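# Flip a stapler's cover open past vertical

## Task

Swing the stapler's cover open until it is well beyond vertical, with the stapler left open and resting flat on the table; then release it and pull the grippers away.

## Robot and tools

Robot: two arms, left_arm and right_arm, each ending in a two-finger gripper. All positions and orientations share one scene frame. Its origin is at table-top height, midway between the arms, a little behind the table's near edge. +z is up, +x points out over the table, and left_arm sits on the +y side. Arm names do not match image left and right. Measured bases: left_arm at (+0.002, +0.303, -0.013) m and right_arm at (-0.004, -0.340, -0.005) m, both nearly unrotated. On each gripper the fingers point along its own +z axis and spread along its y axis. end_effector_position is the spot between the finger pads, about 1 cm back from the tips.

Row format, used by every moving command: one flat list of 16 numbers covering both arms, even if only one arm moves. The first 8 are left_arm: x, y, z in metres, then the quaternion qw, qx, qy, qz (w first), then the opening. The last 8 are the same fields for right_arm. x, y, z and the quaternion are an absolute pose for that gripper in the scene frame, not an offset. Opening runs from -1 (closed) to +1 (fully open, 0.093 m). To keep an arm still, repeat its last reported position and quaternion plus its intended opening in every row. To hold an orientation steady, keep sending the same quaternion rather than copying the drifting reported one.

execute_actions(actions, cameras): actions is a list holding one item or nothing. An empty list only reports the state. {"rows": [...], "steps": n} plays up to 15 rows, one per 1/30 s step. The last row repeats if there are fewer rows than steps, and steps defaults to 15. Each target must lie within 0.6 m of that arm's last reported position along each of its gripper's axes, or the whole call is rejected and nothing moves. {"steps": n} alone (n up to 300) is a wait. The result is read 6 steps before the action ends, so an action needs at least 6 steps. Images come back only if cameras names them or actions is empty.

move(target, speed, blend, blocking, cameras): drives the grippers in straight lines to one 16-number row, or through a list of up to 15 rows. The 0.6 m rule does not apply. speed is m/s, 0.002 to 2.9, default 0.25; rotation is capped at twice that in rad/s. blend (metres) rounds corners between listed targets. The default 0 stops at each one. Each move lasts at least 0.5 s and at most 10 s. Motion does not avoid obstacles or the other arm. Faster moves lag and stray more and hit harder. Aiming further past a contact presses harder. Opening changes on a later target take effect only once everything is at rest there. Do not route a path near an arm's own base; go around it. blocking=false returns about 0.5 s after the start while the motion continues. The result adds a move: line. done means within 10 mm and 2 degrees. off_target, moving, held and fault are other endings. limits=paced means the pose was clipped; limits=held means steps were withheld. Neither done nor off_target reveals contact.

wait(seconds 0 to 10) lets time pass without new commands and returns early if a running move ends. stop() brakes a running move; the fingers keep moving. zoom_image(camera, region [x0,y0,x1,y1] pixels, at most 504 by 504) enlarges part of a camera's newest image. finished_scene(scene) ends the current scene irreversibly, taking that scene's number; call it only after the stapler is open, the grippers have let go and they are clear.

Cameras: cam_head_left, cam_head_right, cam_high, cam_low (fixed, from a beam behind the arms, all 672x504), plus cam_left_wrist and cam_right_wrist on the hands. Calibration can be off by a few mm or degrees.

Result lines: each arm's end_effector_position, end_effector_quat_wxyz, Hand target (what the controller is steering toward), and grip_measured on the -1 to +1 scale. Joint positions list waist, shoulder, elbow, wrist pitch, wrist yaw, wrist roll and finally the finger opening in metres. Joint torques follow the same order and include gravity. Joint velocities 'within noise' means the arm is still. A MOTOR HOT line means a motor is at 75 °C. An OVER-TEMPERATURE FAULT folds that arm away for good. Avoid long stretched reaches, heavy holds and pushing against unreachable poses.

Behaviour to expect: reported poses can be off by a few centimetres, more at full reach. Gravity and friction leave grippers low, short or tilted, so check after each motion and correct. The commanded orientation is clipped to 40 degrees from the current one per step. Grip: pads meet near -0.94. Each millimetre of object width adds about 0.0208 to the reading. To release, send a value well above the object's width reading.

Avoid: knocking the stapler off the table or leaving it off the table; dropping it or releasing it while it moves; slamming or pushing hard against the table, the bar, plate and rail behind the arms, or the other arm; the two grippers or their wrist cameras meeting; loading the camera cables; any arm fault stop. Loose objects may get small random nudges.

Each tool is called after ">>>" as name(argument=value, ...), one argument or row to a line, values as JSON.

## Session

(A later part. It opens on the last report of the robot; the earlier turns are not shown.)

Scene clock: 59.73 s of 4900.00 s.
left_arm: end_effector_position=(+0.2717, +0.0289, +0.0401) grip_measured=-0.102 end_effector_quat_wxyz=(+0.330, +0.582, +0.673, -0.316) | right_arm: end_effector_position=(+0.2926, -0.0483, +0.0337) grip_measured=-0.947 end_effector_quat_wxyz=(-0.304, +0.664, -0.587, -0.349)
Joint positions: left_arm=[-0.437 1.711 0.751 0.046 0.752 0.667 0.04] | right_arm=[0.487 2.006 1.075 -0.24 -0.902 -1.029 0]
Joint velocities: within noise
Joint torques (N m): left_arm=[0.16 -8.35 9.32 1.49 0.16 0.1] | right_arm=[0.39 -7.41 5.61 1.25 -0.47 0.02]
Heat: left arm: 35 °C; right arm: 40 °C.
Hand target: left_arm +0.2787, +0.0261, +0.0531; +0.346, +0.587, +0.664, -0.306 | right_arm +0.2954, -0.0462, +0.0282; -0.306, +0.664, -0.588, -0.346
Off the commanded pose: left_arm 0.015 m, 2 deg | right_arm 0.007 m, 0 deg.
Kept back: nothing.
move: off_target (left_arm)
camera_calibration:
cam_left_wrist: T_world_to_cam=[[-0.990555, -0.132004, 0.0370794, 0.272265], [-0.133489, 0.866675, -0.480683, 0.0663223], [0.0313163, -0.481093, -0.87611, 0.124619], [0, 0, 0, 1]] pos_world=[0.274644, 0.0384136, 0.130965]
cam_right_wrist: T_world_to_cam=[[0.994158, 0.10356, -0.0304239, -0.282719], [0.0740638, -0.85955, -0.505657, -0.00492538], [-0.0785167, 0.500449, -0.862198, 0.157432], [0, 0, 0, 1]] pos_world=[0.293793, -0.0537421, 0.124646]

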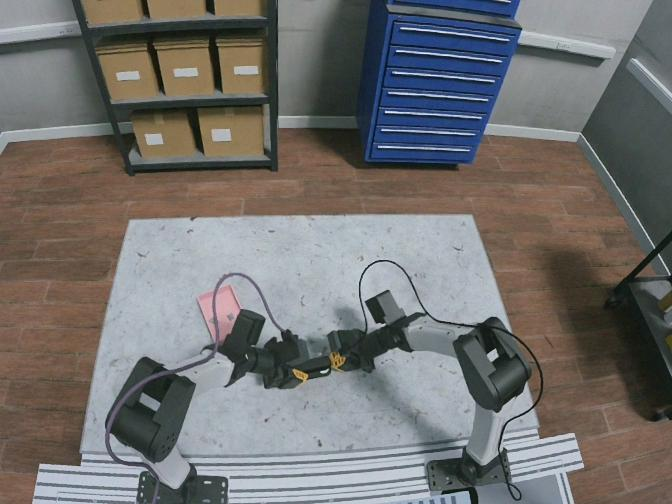

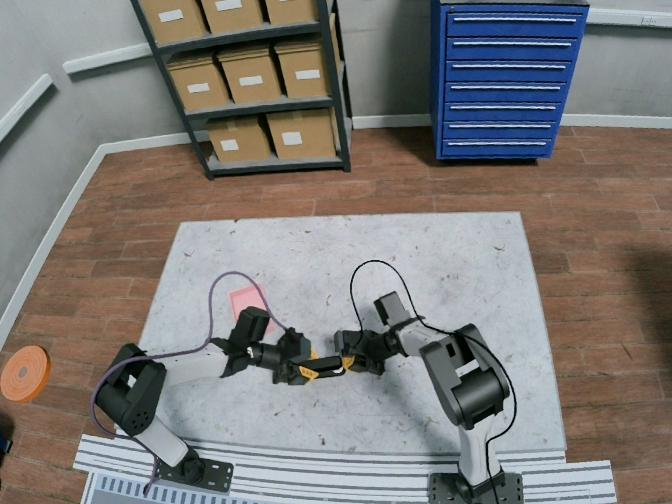

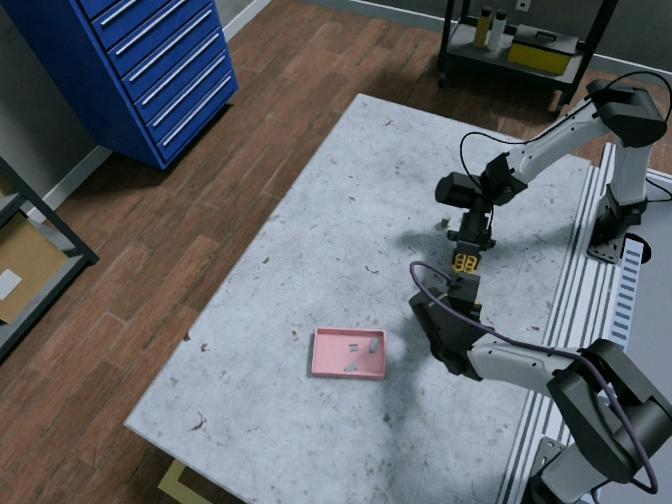

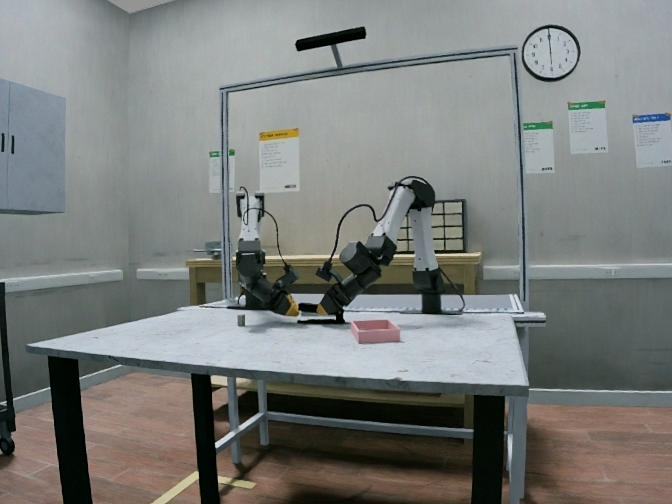

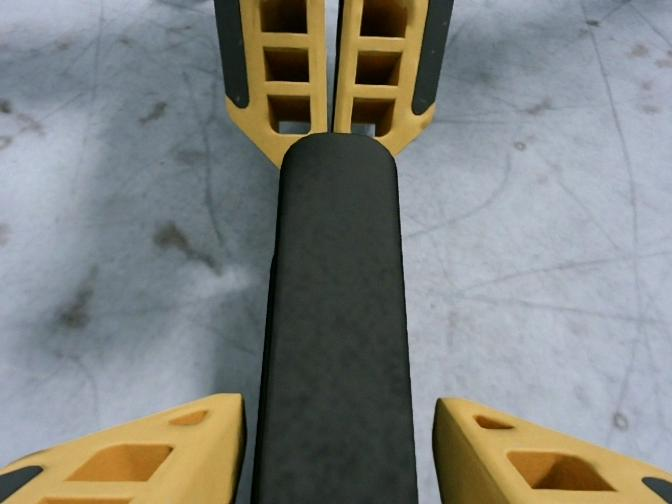

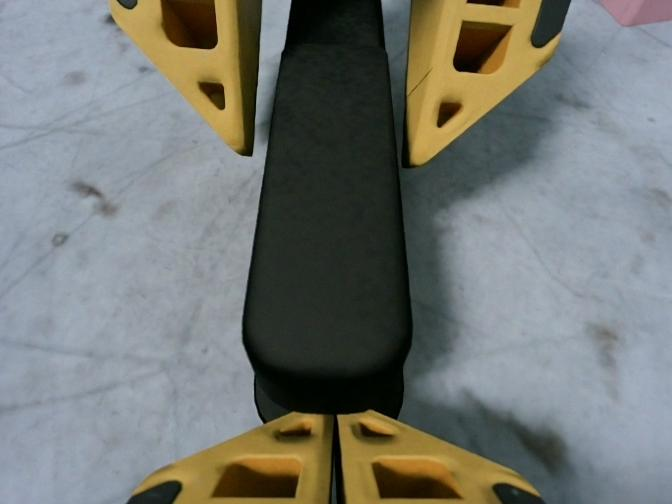

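>>> move(
  target=[
    [0.2790,0.0260,0.055,0.3458,0.5877,0.6644,-0.3059,-0.1, 0.2945,-0.046,0.022,0.3059,-0.6644,0.5877,0.3458,-0.95],
    [0.2790,0.0260,0.055,0.3458,0.5877,0.6644,-0.3059,-0.1, 0.2935,-0.037,0.020,0.3059,-0.6644,0.5877,0.3458,-0.95],
    [0.2790,0.0260,0.055,0.3458,0.5877,0.6644,-0.3059,-0.68, 0.2935,-0.037,0.010,0.3059,-0.6644,0.5877,0.3458,-0.95],
  ],
  speed=0.05,
)

>>> zoom_image(
  camera="cam_low",
  region=[250, 260, 370, 340],
)

>>> zoom_image(
  camera="cam_right_wrist",
  region=[180, 300, 500, 504],
)

Scene clock: 62.43 s of 4900.00 s.
left_arm: end_effector_position=(+0.2720, +0.0297, +0.0413) grip_measured=-0.550 end_effector_quat_wxyz=(+0.330, +0.583, +0.674, -0.313) | right_arm: end_effector_position=(+0.2912, -0.0380, +0.0241) grip_measured=-0.947 end_effector_quat_wxyz=(-0.310, +0.664, -0.581, -0.354)
Joint positions: left_arm=[-0.437 1.704 0.753 0.035 0.745 0.669 0.019] | right_arm=[0.51 2.04 1.06 -0.151 -0.907 -0.992 0]
Joint velocities: within noise
Joint torques (N m): left_arm=[0.14 -8.25 9.5 1.52 0.24 0.07] | right_arm=[0.42 -6.39 4.88 1.41 -0.28 0.01]
Heat: left arm: 35 °C; right arm: 40 °C.
Hand target: left_arm +0.2787, +0.0261, +0.0551; +0.346, +0.588, +0.664, -0.306 | right_arm +0.2931, -0.0374, +0.0104; -0.306, +0.665, -0.588, -0.346
Off the commanded pose: left_arm 0.016 m, 2 deg | right_arm 0.014 m, 1 deg.
Kept back: nothing.
move: off_target (left_arm, right_arm); target 3's new opening was sent with left_arm's hand 0.016 m and 3 deg from that target
camera_calibration:
cam_left_wrist: T_world_to_cam=[[-0.990329, -0.134661, 0.0333889, 0.272665], [-0.134222, 0.869025, -0.476213, 0.0662432], [0.0351114, -0.47609, -0.878696, 0.124885], [0, 0, 0, 1]] pos_world=[0.274535, 0.0386068, 0.132178]
cam_right_wrist: T_world_to_cam=[[0.993687, 0.109342, -0.0251163, -0.282426], [0.0803859, -0.85009, -0.520466, -0.00200265], [-0.0782599, 0.515161, -0.853513, 0.144115], [0, 0, 0, 1]] pos_world=[0.292082, -0.0450638, 0.114868]

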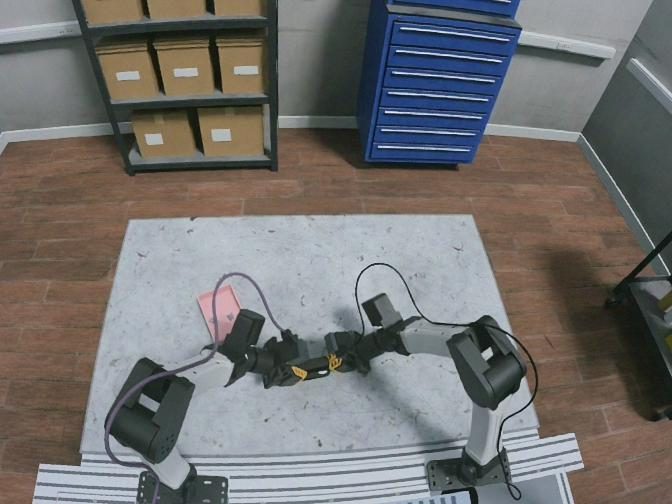

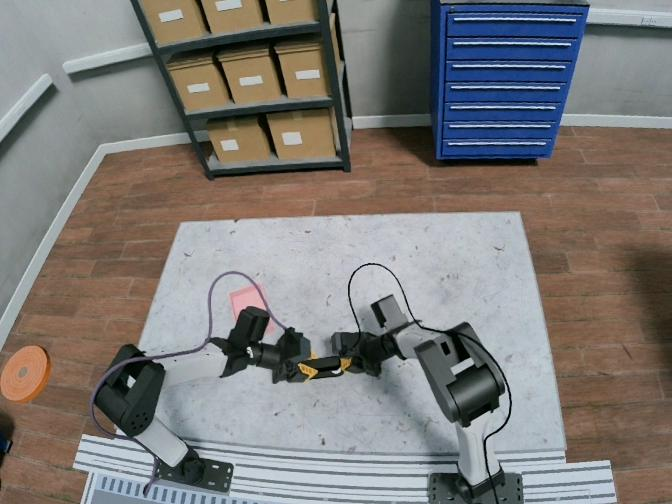

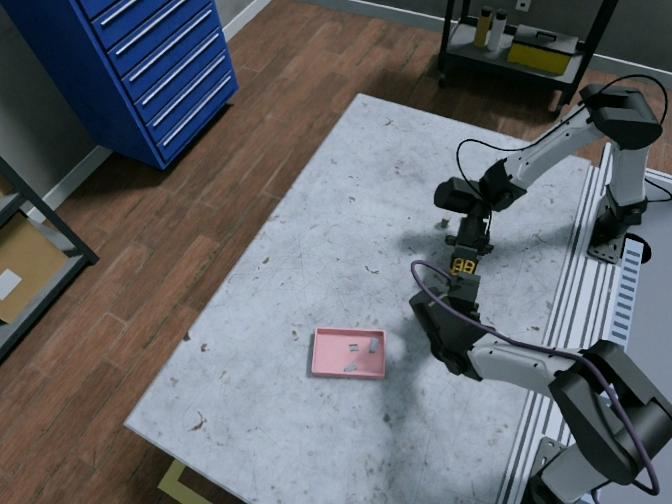

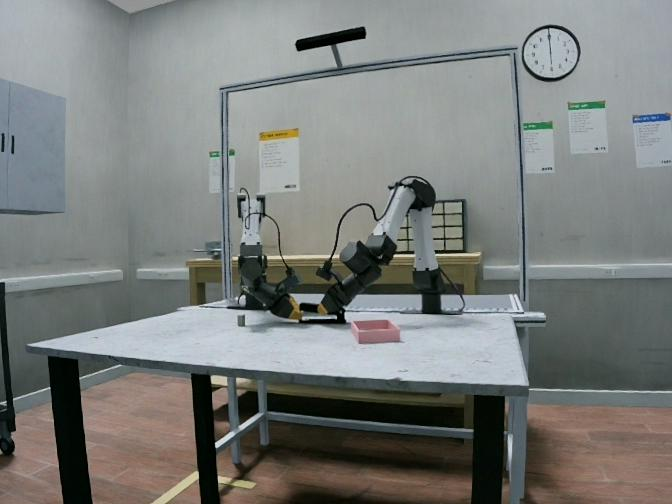

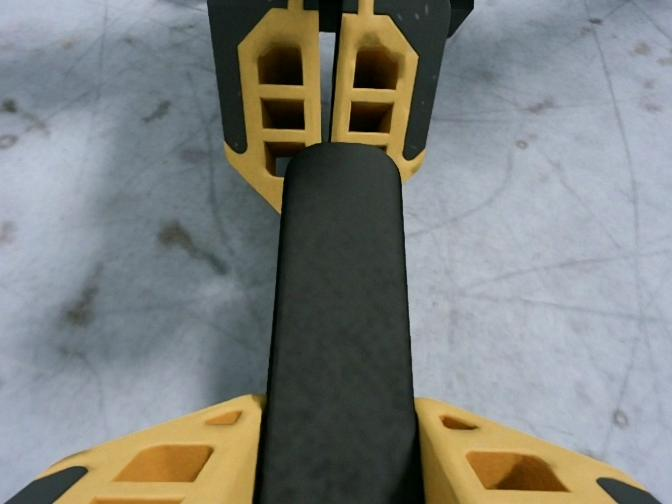

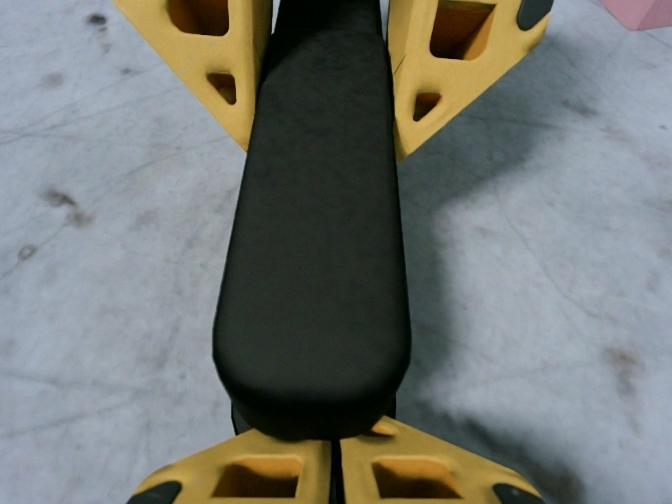

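Scaled by 4.200.

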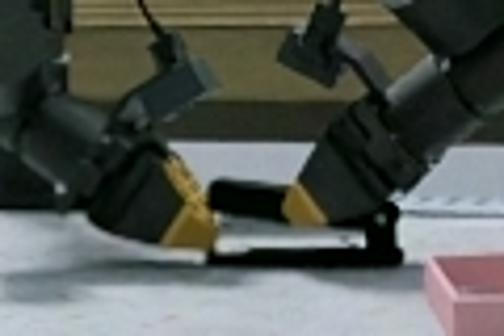

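Scaled by 1.575.

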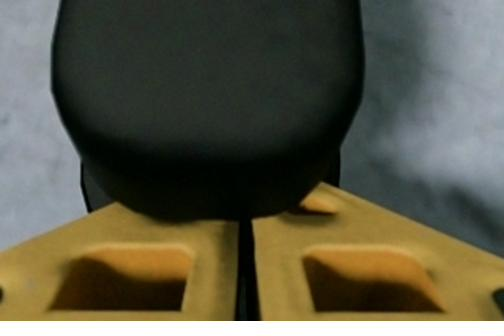

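>>> move(
  target=[
    [0.2745,0.0300,0.060,0.3458,0.5877,0.6644,-0.3059,-0.75, 0.2935,-0.037,-0.005,0.3059,-0.6644,0.5877,0.3458,-0.95],
    [0.2745,0.0400,0.075,0.4386,0.5436,0.6145,-0.3880,-0.75, 0.2935,-0.037,-0.005,0.3059,-0.6644,0.5877,0.3458,-0.95],
  ],
  speed=0.08,
)

>>> zoom_image(
  camera="cam_low",
  region=[250, 260, 370, 340],
)

Scene clock: 65.80 s of 4900.00 s.
left_arm: end_effector_position=(+0.2743, +0.0409, +0.0680) grip_measured=-0.536 end_effector_quat_wxyz=(+0.419, +0.537, +0.628, -0.376) | right_arm: end_effector_position=(+0.2944, -0.0322, +0.0221) grip_measured=-0.947 end_effector_quat_wxyz=(-0.332, +0.666, -0.562, -0.362)
Joint positions: left_arm=[-0.345 1.68 0.59 0.432 0.939 0.526 0.019] | right_arm=[0.51 2.067 1.049 -0.063 -0.943 -0.991 0]
Joint velocities: within noise
Joint torques (N m): left_arm=[1.07 -5.89 5.63 2.51 0.63 -0.01] | right_arm=[0.46 -5.72 4.38 1.1 0.04 -0.02]
Heat: left arm: 35 °C; right arm: 39 °C.
Hand target: left_arm +0.2743, +0.0402, +0.0750; +0.434, +0.540, +0.610, -0.384 | right_arm +0.2923, -0.0381, -0.0038; -0.306, +0.665, -0.587, -0.346
Off the commanded pose: left_arm 0.007 m, 3 deg | right_arm 0.028 m, 5 deg.
Kept back: nothing.
move: off_target (left_arm, right_arm)
camera_calibration:
cam_left_wrist: T_world_to_cam=[[-0.988738, -0.148175, 0.0210089, 0.276616], [-0.122596, 0.721422, -0.681557, 0.086265], [0.0858333, -0.676457, -0.731463, 0.137972], [0, 0, 0, 1]] pos_world=[0.272234, 0.0720859, 0.153904]
cam_right_wrist: T_world_to_cam=[[0.991858, 0.126973, 0.00979512, -0.285957], [0.11064, -0.821067, -0.560007, -0.00549185], [-0.0630635, 0.556531, -0.82843, 0.13607], [0, 0, 0, 1]] pos_world=[0.292818, -0.0439271, 0.11245]

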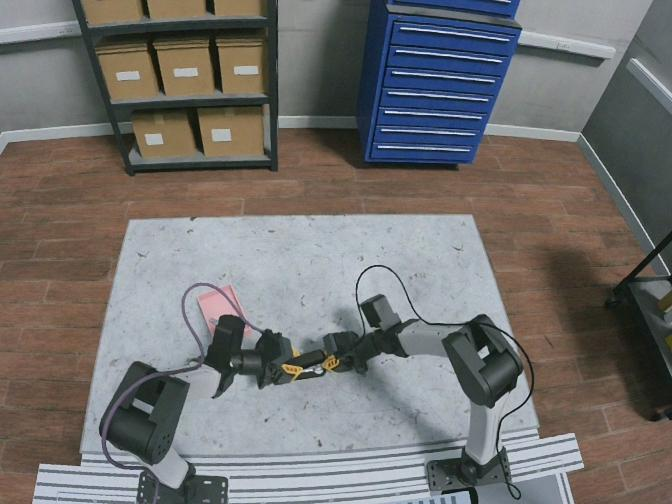

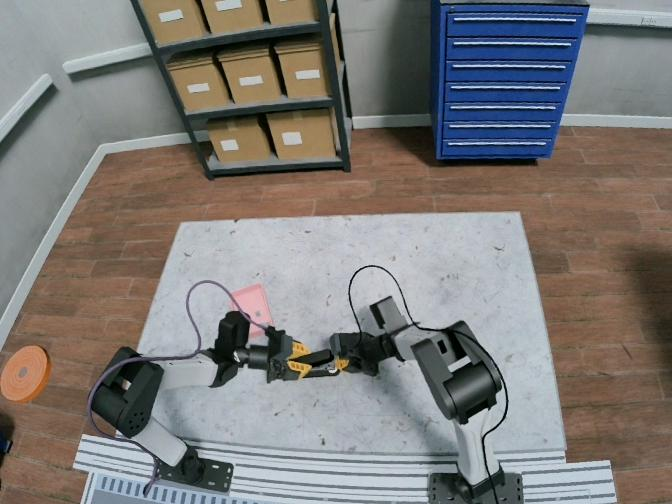

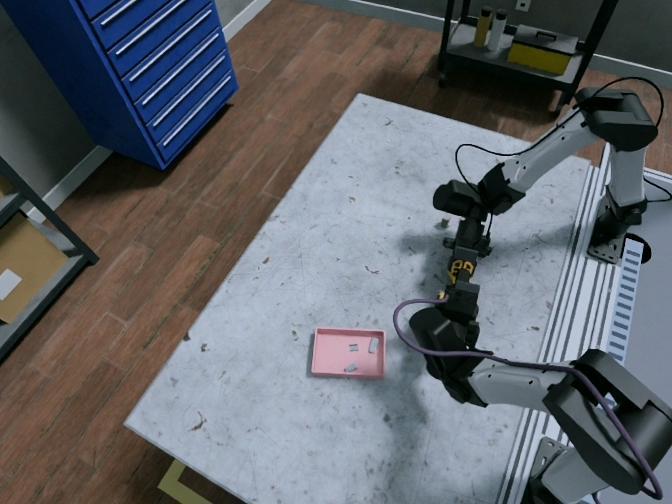

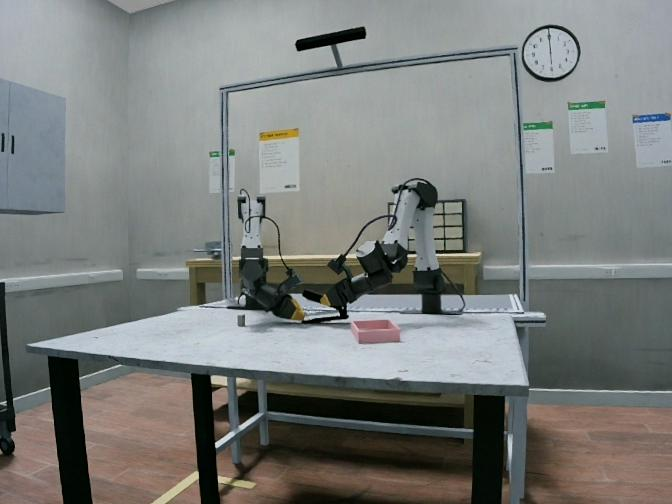

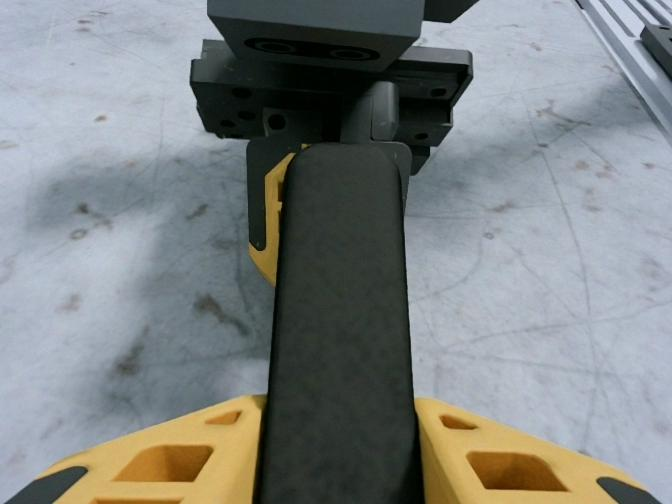

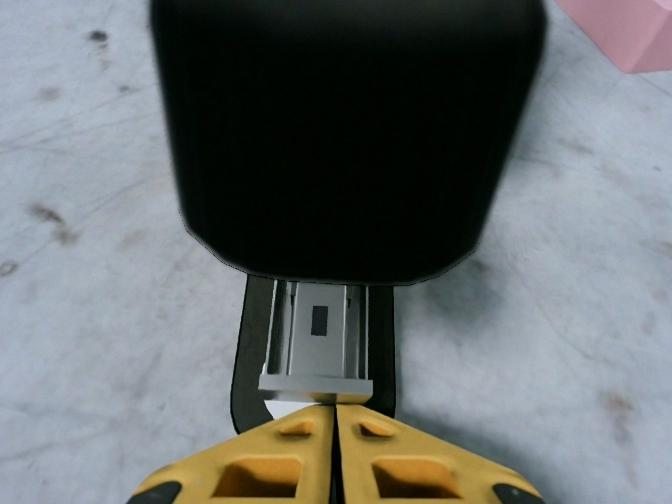

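Scaled by 4.200.

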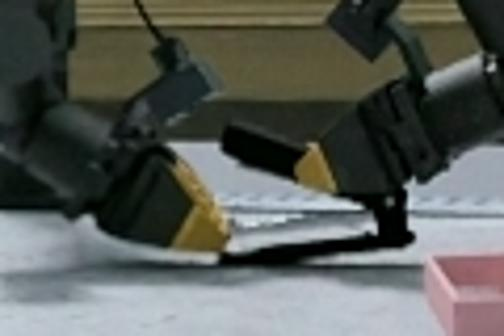

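>>> move(
  target=[0.2735,0.0490,0.066,0.5195,0.4759,0.5475,-0.4517,-0.75, 0.2935,-0.037,-0.005,0.3059,-0.6644,0.5877,0.3458,-0.95],
  speed=0.08,
)

>>> zoom_image(
  camera="cam_low",
  region=[250, 260, 370, 340],
)

Scene clock: 69.23 s of 4900.00 s.
left_arm: end_effector_position=(+0.2723, +0.0502, +0.0691) grip_measured=-0.536 end_effector_quat_wxyz=(+0.512, +0.479, +0.547, -0.456) | right_arm: end_effector_position=(+0.2941, -0.0317, +0.0231) grip_measured=-0.947 end_effector_quat_wxyz=(-0.333, +0.666, -0.560, -0.364)
Joint positions: left_arm=[-0.278 2.054 0.435 1.496 1.115 0.095 0.019] | right_arm=[0.51 2.067 1.049 -0.06 -0.949 -0.991 0]
Joint velocities: within noise
Joint torques (N m): left_arm=[-0.42 -4.6 3.14 2.54 -0.33 -0.03] | right_arm=[0.34 -5.75 4.34 1.08 0.11 -0.02]
Heat: left arm: 36 °C; right arm: 39 °C.
Hand target: left_arm +0.2735, +0.0491, +0.0661; +0.519, +0.477, +0.548, -0.451 | right_arm +0.2922, -0.0382, -0.0037; -0.306, +0.665, -0.587, -0.346
Off the commanded pose: left_arm 0.004 m, 1 deg | right_arm 0.029 m, 5 deg.
Kept back: nothing.
move: off_target (right_arm)
camera_calibration:
cam_left_wrist: T_world_to_cam=[[-0.991051, -0.133105, 0.0100133, 0.276552], [-0.0731237, 0.478631, -0.874966, 0.0922017], [0.11167, -0.867868, -0.484081, 0.130587], [0, 0, 0, 1]] pos_world=[0.266237, 0.106012, 0.141119]
cam_right_wrist: T_world_to_cam=[[0.991465, 0.129922, 0.0107943, -0.285533], [0.113252, -0.817309, -0.56496, -0.00499396], [-0.0645787, 0.561361, -0.825048, 0.137077], [0, 0, 0, 1]] pos_world=[0.292514, -0.043934, 0.113356]

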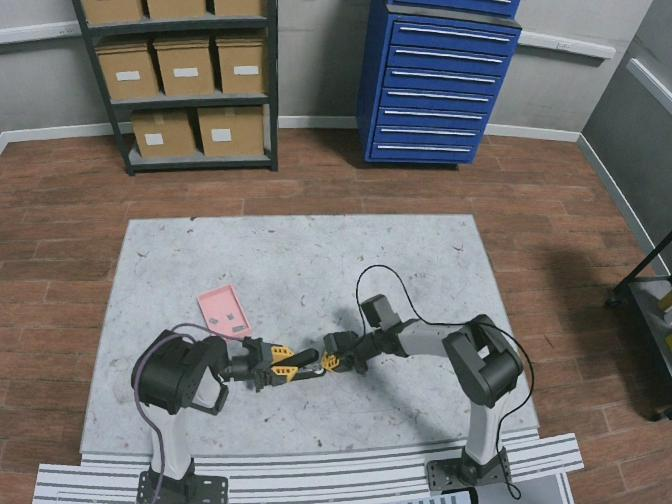

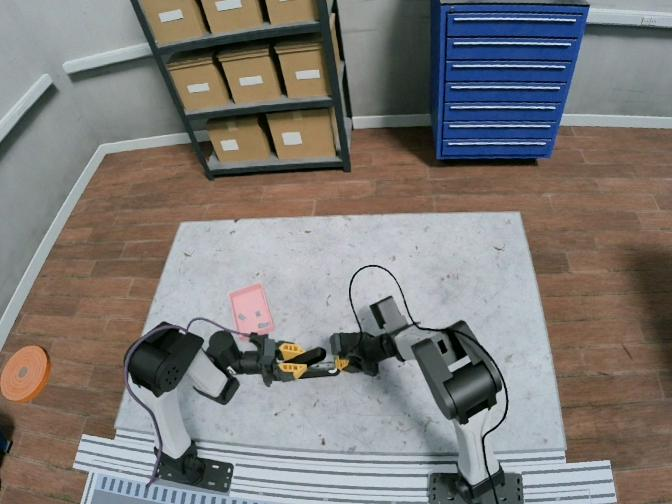

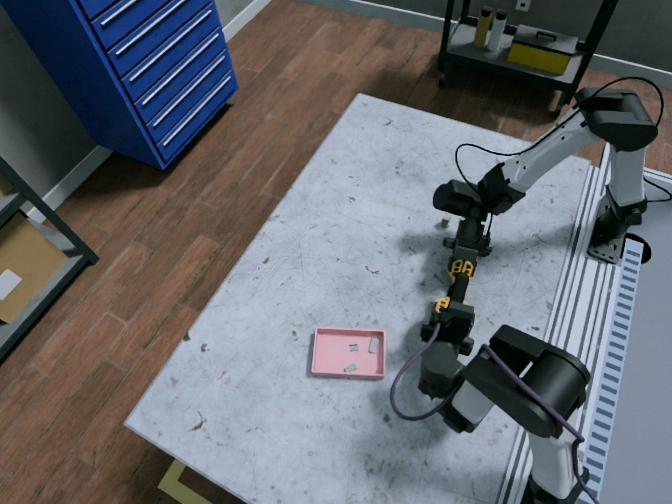

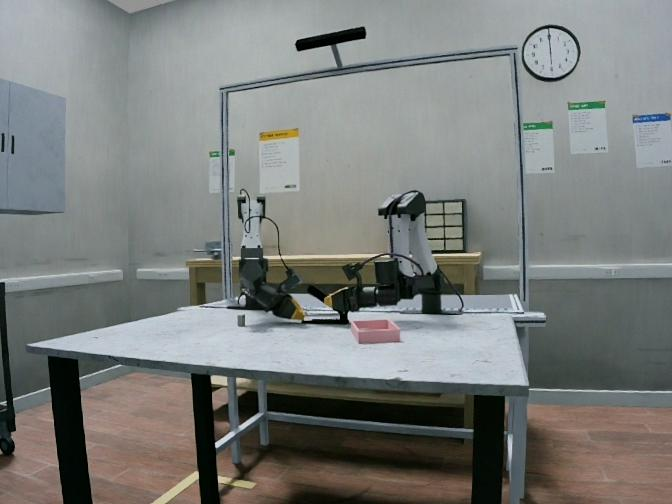

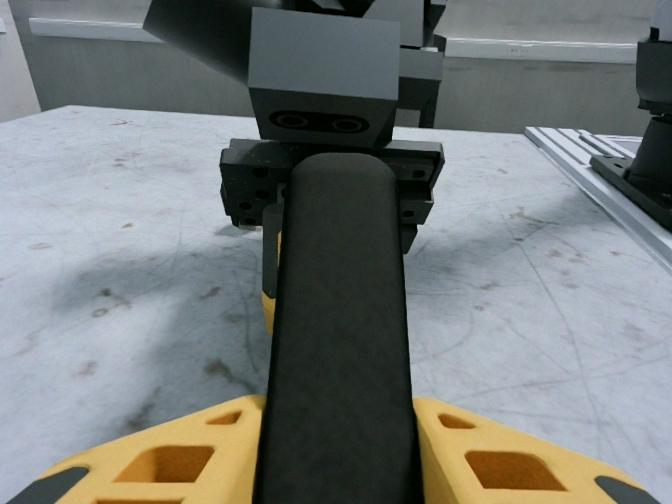

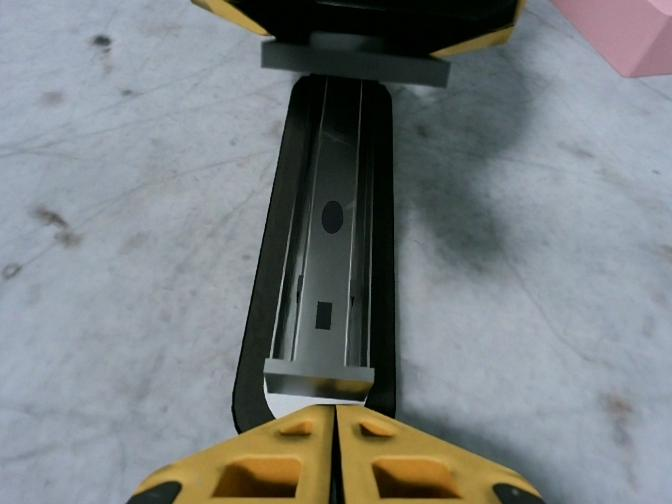

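Scaled by 4.200.

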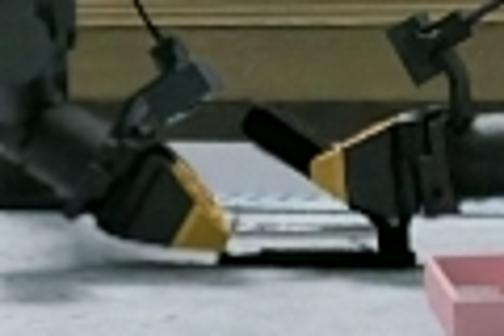

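>>> move(
  target=[
    [0.2735,0.0490,0.066,0.5195,0.4759,0.5475,-0.4517,0.0, 0.2935,-0.037,-0.005,0.3059,-0.6644,0.5877,0.3458,-0.95],
    [0.2735,0.0470,0.070,0.2581,0.6165,0.7092,-0.2244,0.0, 0.2935,-0.037,-0.005,0.3059,-0.6644,0.5877,0.3458,-0.95],
  ],
  speed=0.15,
)

>>> zoom_image(
  camera="cam_low",
  region=[250, 260, 370, 340],
)

Scene clock: 74.27 s of 4900.00 s.
left_arm: end_effector_position=(+0.2688, +0.0489, +0.0674) grip_measured=-0.002 end_effector_quat_wxyz=(+0.259, +0.612, +0.711, -0.232) | right_arm: end_effector_position=(+0.2937, -0.0319, +0.0227) grip_measured=-0.947 end_effector_quat_wxyz=(-0.333, +0.666, -0.560, -0.364)
Joint positions: left_arm=[-0.464 1.603 0.936 -0.428 0.555 0.765 0.045] | right_arm=[0.51 2.067 1.048 -0.06 -0.949 -0.991 0]
Joint velocities: within noise
Joint torques (N m): left_arm=[-0.13 -5.42 10.4 1.23 0.09 0.08] | right_arm=[0.31 -5.81 4.46 1.09 0.09 -0.03]
Heat: left arm: 36 °C; right arm: 38 °C.
Hand target: left_arm +0.2734, +0.0471, +0.0699; +0.258, +0.616, +0.709, -0.224 | right_arm +0.2922, -0.0382, -0.0037; -0.306, +0.665, -0.587, -0.346
Off the commanded pose: left_arm 0.006 m, 1 deg | right_arm 0.028 m, 5 deg.
Kept back: nothing.
move: off_target (right_arm)
camera_calibration:
cam_left_wrist: T_world_to_cam=[[-0.988418, -0.15152, 0.00850112, 0.273265], [-0.148497, 0.954108, -0.260052, 0.0466203], [0.031292, -0.258302, -0.965557, 0.153332], [0, 0, 0, 1]] pos_world=[0.272225, 0.0365301, 0.157851]
cam_right_wrist: T_world_to_cam=[[0.991457, 0.130072, 0.00966659, -0.285084], [0.112748, -0.817429, -0.564887, -0.00513472], [-0.0655741, 0.561151, -0.825112, 0.137071], [0, 0, 0, 1]] pos_world=[0.292216, -0.0440335, 0.112954]

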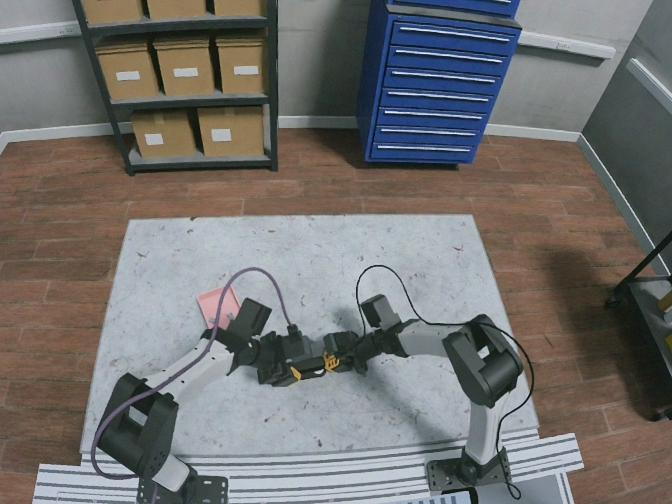

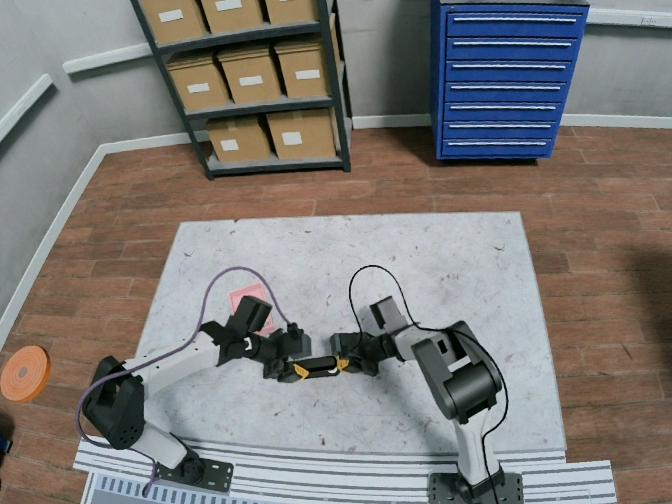

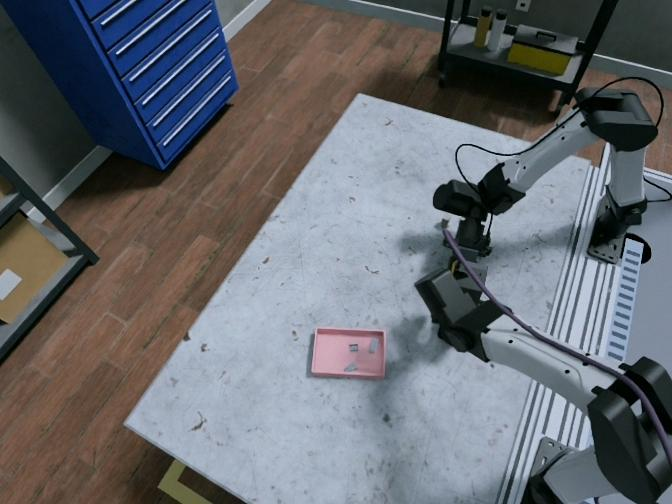

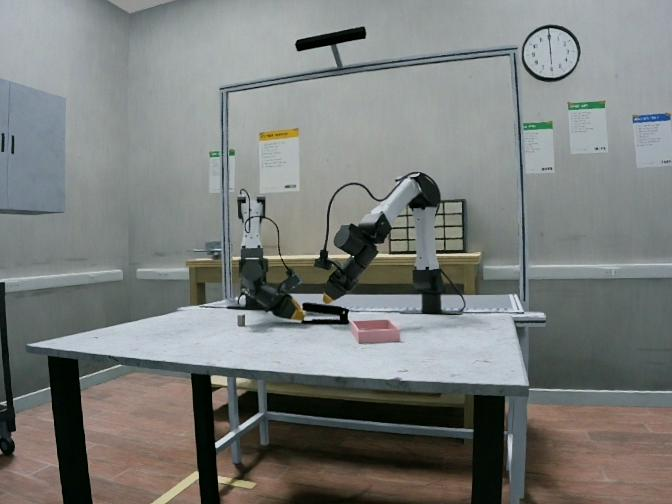

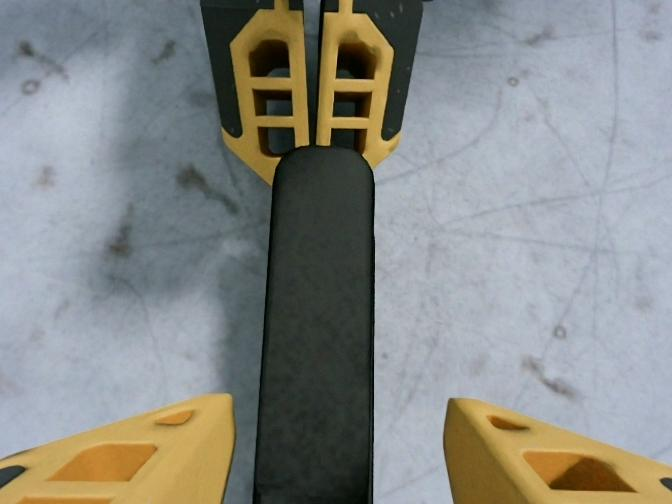

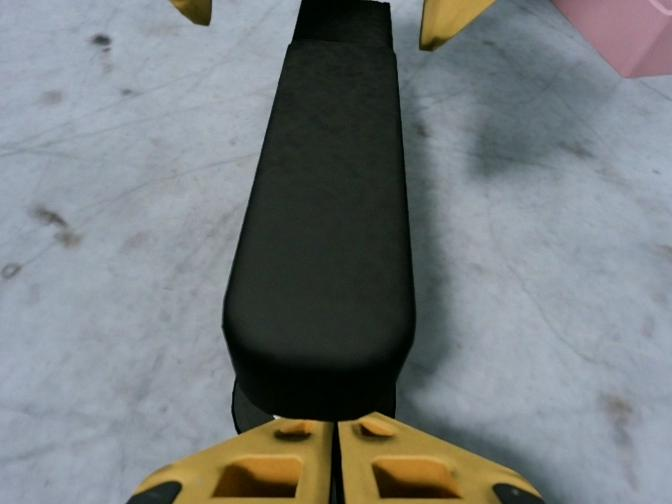

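Scaled by 4.200.

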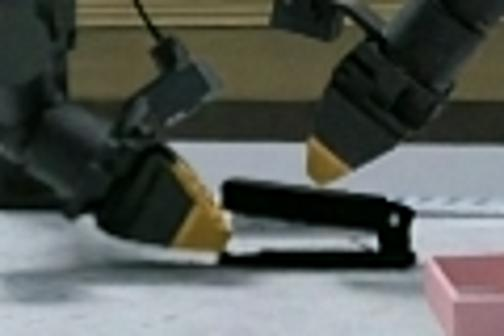

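>>> move(
  target=[
    [0.2785,0.0400,0.066,0.2888,0.6062,0.6973,-0.2511,0.0, 0.2935,-0.037,-0.005,0.3059,-0.6644,0.5877,0.3458,-0.95],
    [0.2780,0.0340,0.038,0.2888,0.6062,0.6973,-0.2511,0.0, 0.2935,-0.037,-0.005,0.3059,-0.6644,0.5877,0.3458,-0.95],
    [0.2780,0.0340,0.038,0.2888,0.6062,0.6973,-0.2511,-0.25, 0.2935,-0.037,-0.005,0.3059,-0.6644,0.5877,0.3458,-0.95],
  ],
  speed=0.08,
)

>>> zoom_image(
  camera="cam_low",
  region=[250, 260, 370, 340],
)

Scene clock: 77.63 s of 4900.00 s.
left_arm: end_effector_position=(+0.2807, +0.0351, +0.0424) grip_measured=-0.248 end_effector_quat_wxyz=(+0.290, +0.606, +0.698, -0.247) | right_arm: end_effector_position=(+0.2938, -0.0318, +0.0228) grip_measured=-0.947 end_effector_quat_wxyz=(-0.333, +0.666, -0.560, -0.364)
Joint positions: left_arm=[-0.467 1.693 0.871 -0.197 0.592 0.737 0.033] | right_arm=[0.51 2.067 1.048 -0.059 -0.949 -0.991 0]
Joint velocities: within noise
Joint torques (N m): left_arm=[-0.09 -6.26 5.9 1.79 0.33 -0.05] | right_arm=[0.32 -5.86 4.49 1.09 0.11 -0.02]
Heat: left arm: 36 °C; right arm: 37 °C.
Hand target: left_arm +0.2779, +0.0341, +0.0381; +0.289, +0.606, +0.697, -0.251 | right_arm +0.2921, -0.0382, -0.0037; -0.306, +0.665, -0.587, -0.346
Off the commanded pose: left_arm 0.005 m, 1 deg | right_arm 0.028 m, 5 deg.
Kept back: nothing.
move: off_target (right_arm)
camera_calibration:
cam_left_wrist: T_world_to_cam=[[-0.988521, -0.150609, -0.0119821, 0.284002], [-0.13836, 0.934269, -0.32863, 0.0557509], [0.0606893, -0.323199, -0.944383, 0.118392], [0, 0, 0, 1]] pos_world=[0.281271, 0.0289515, 0.133532]
cam_right_wrist: T_world_to_cam=[[0.991444, 0.130121, 0.0103446, -0.285254], [0.113154, -0.817242, -0.565077, -0.00517792], [-0.0650744, 0.561413, -0.824973, 0.137011], [0, 0, 0, 1]] pos_world=[0.292315, -0.044034, 0.113055]

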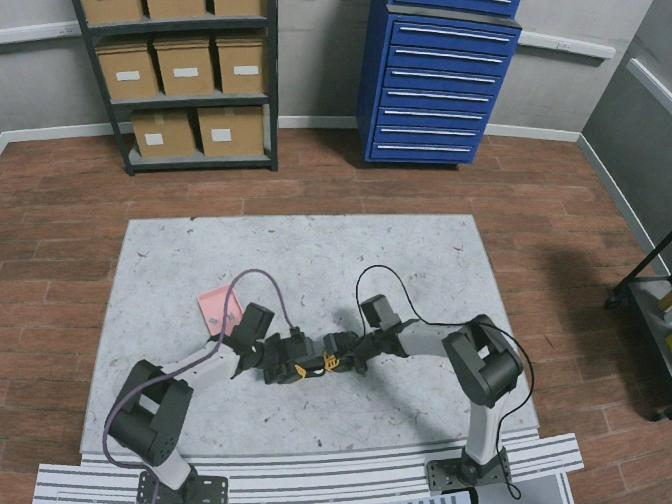

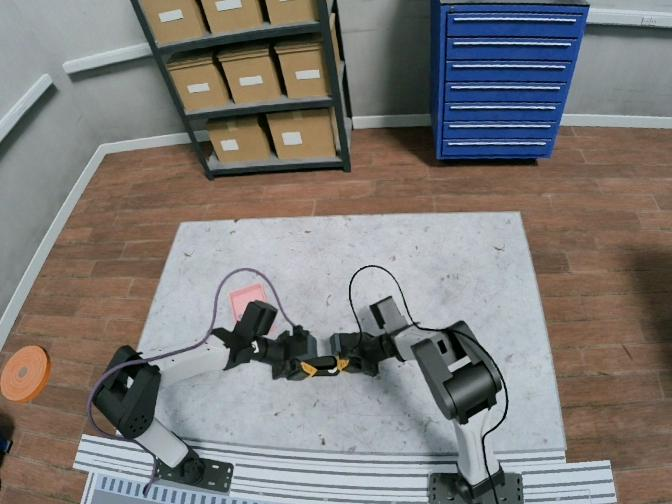

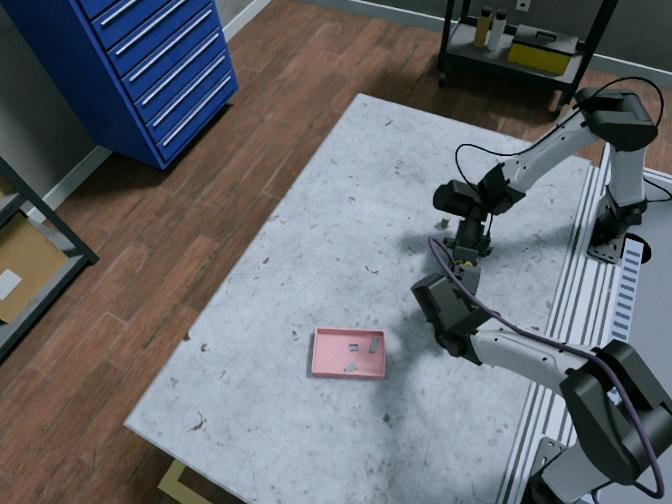

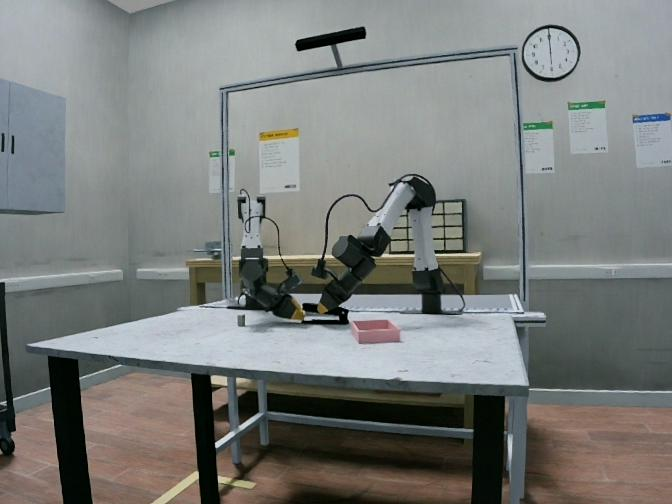

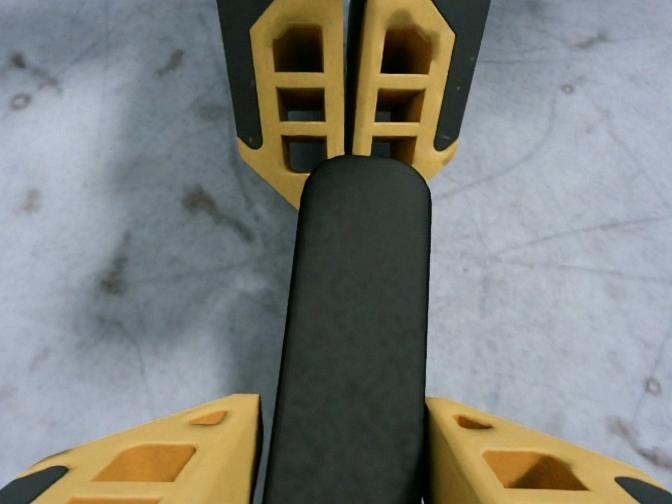

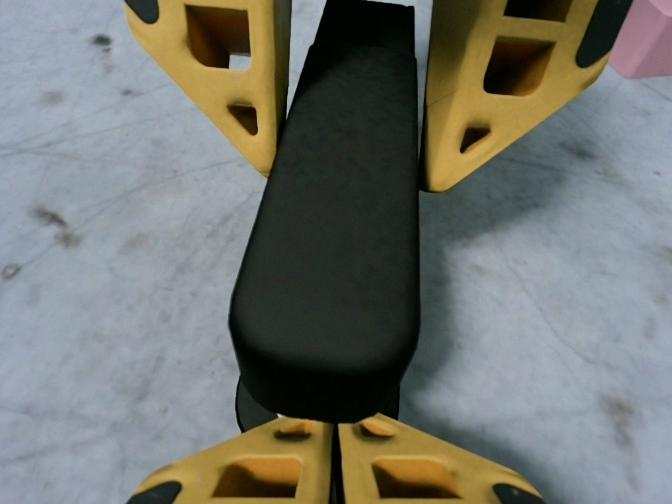

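Scaled by 4.200.

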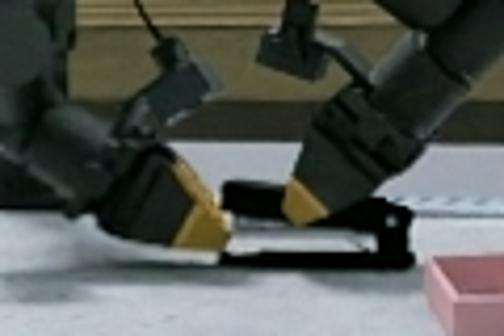

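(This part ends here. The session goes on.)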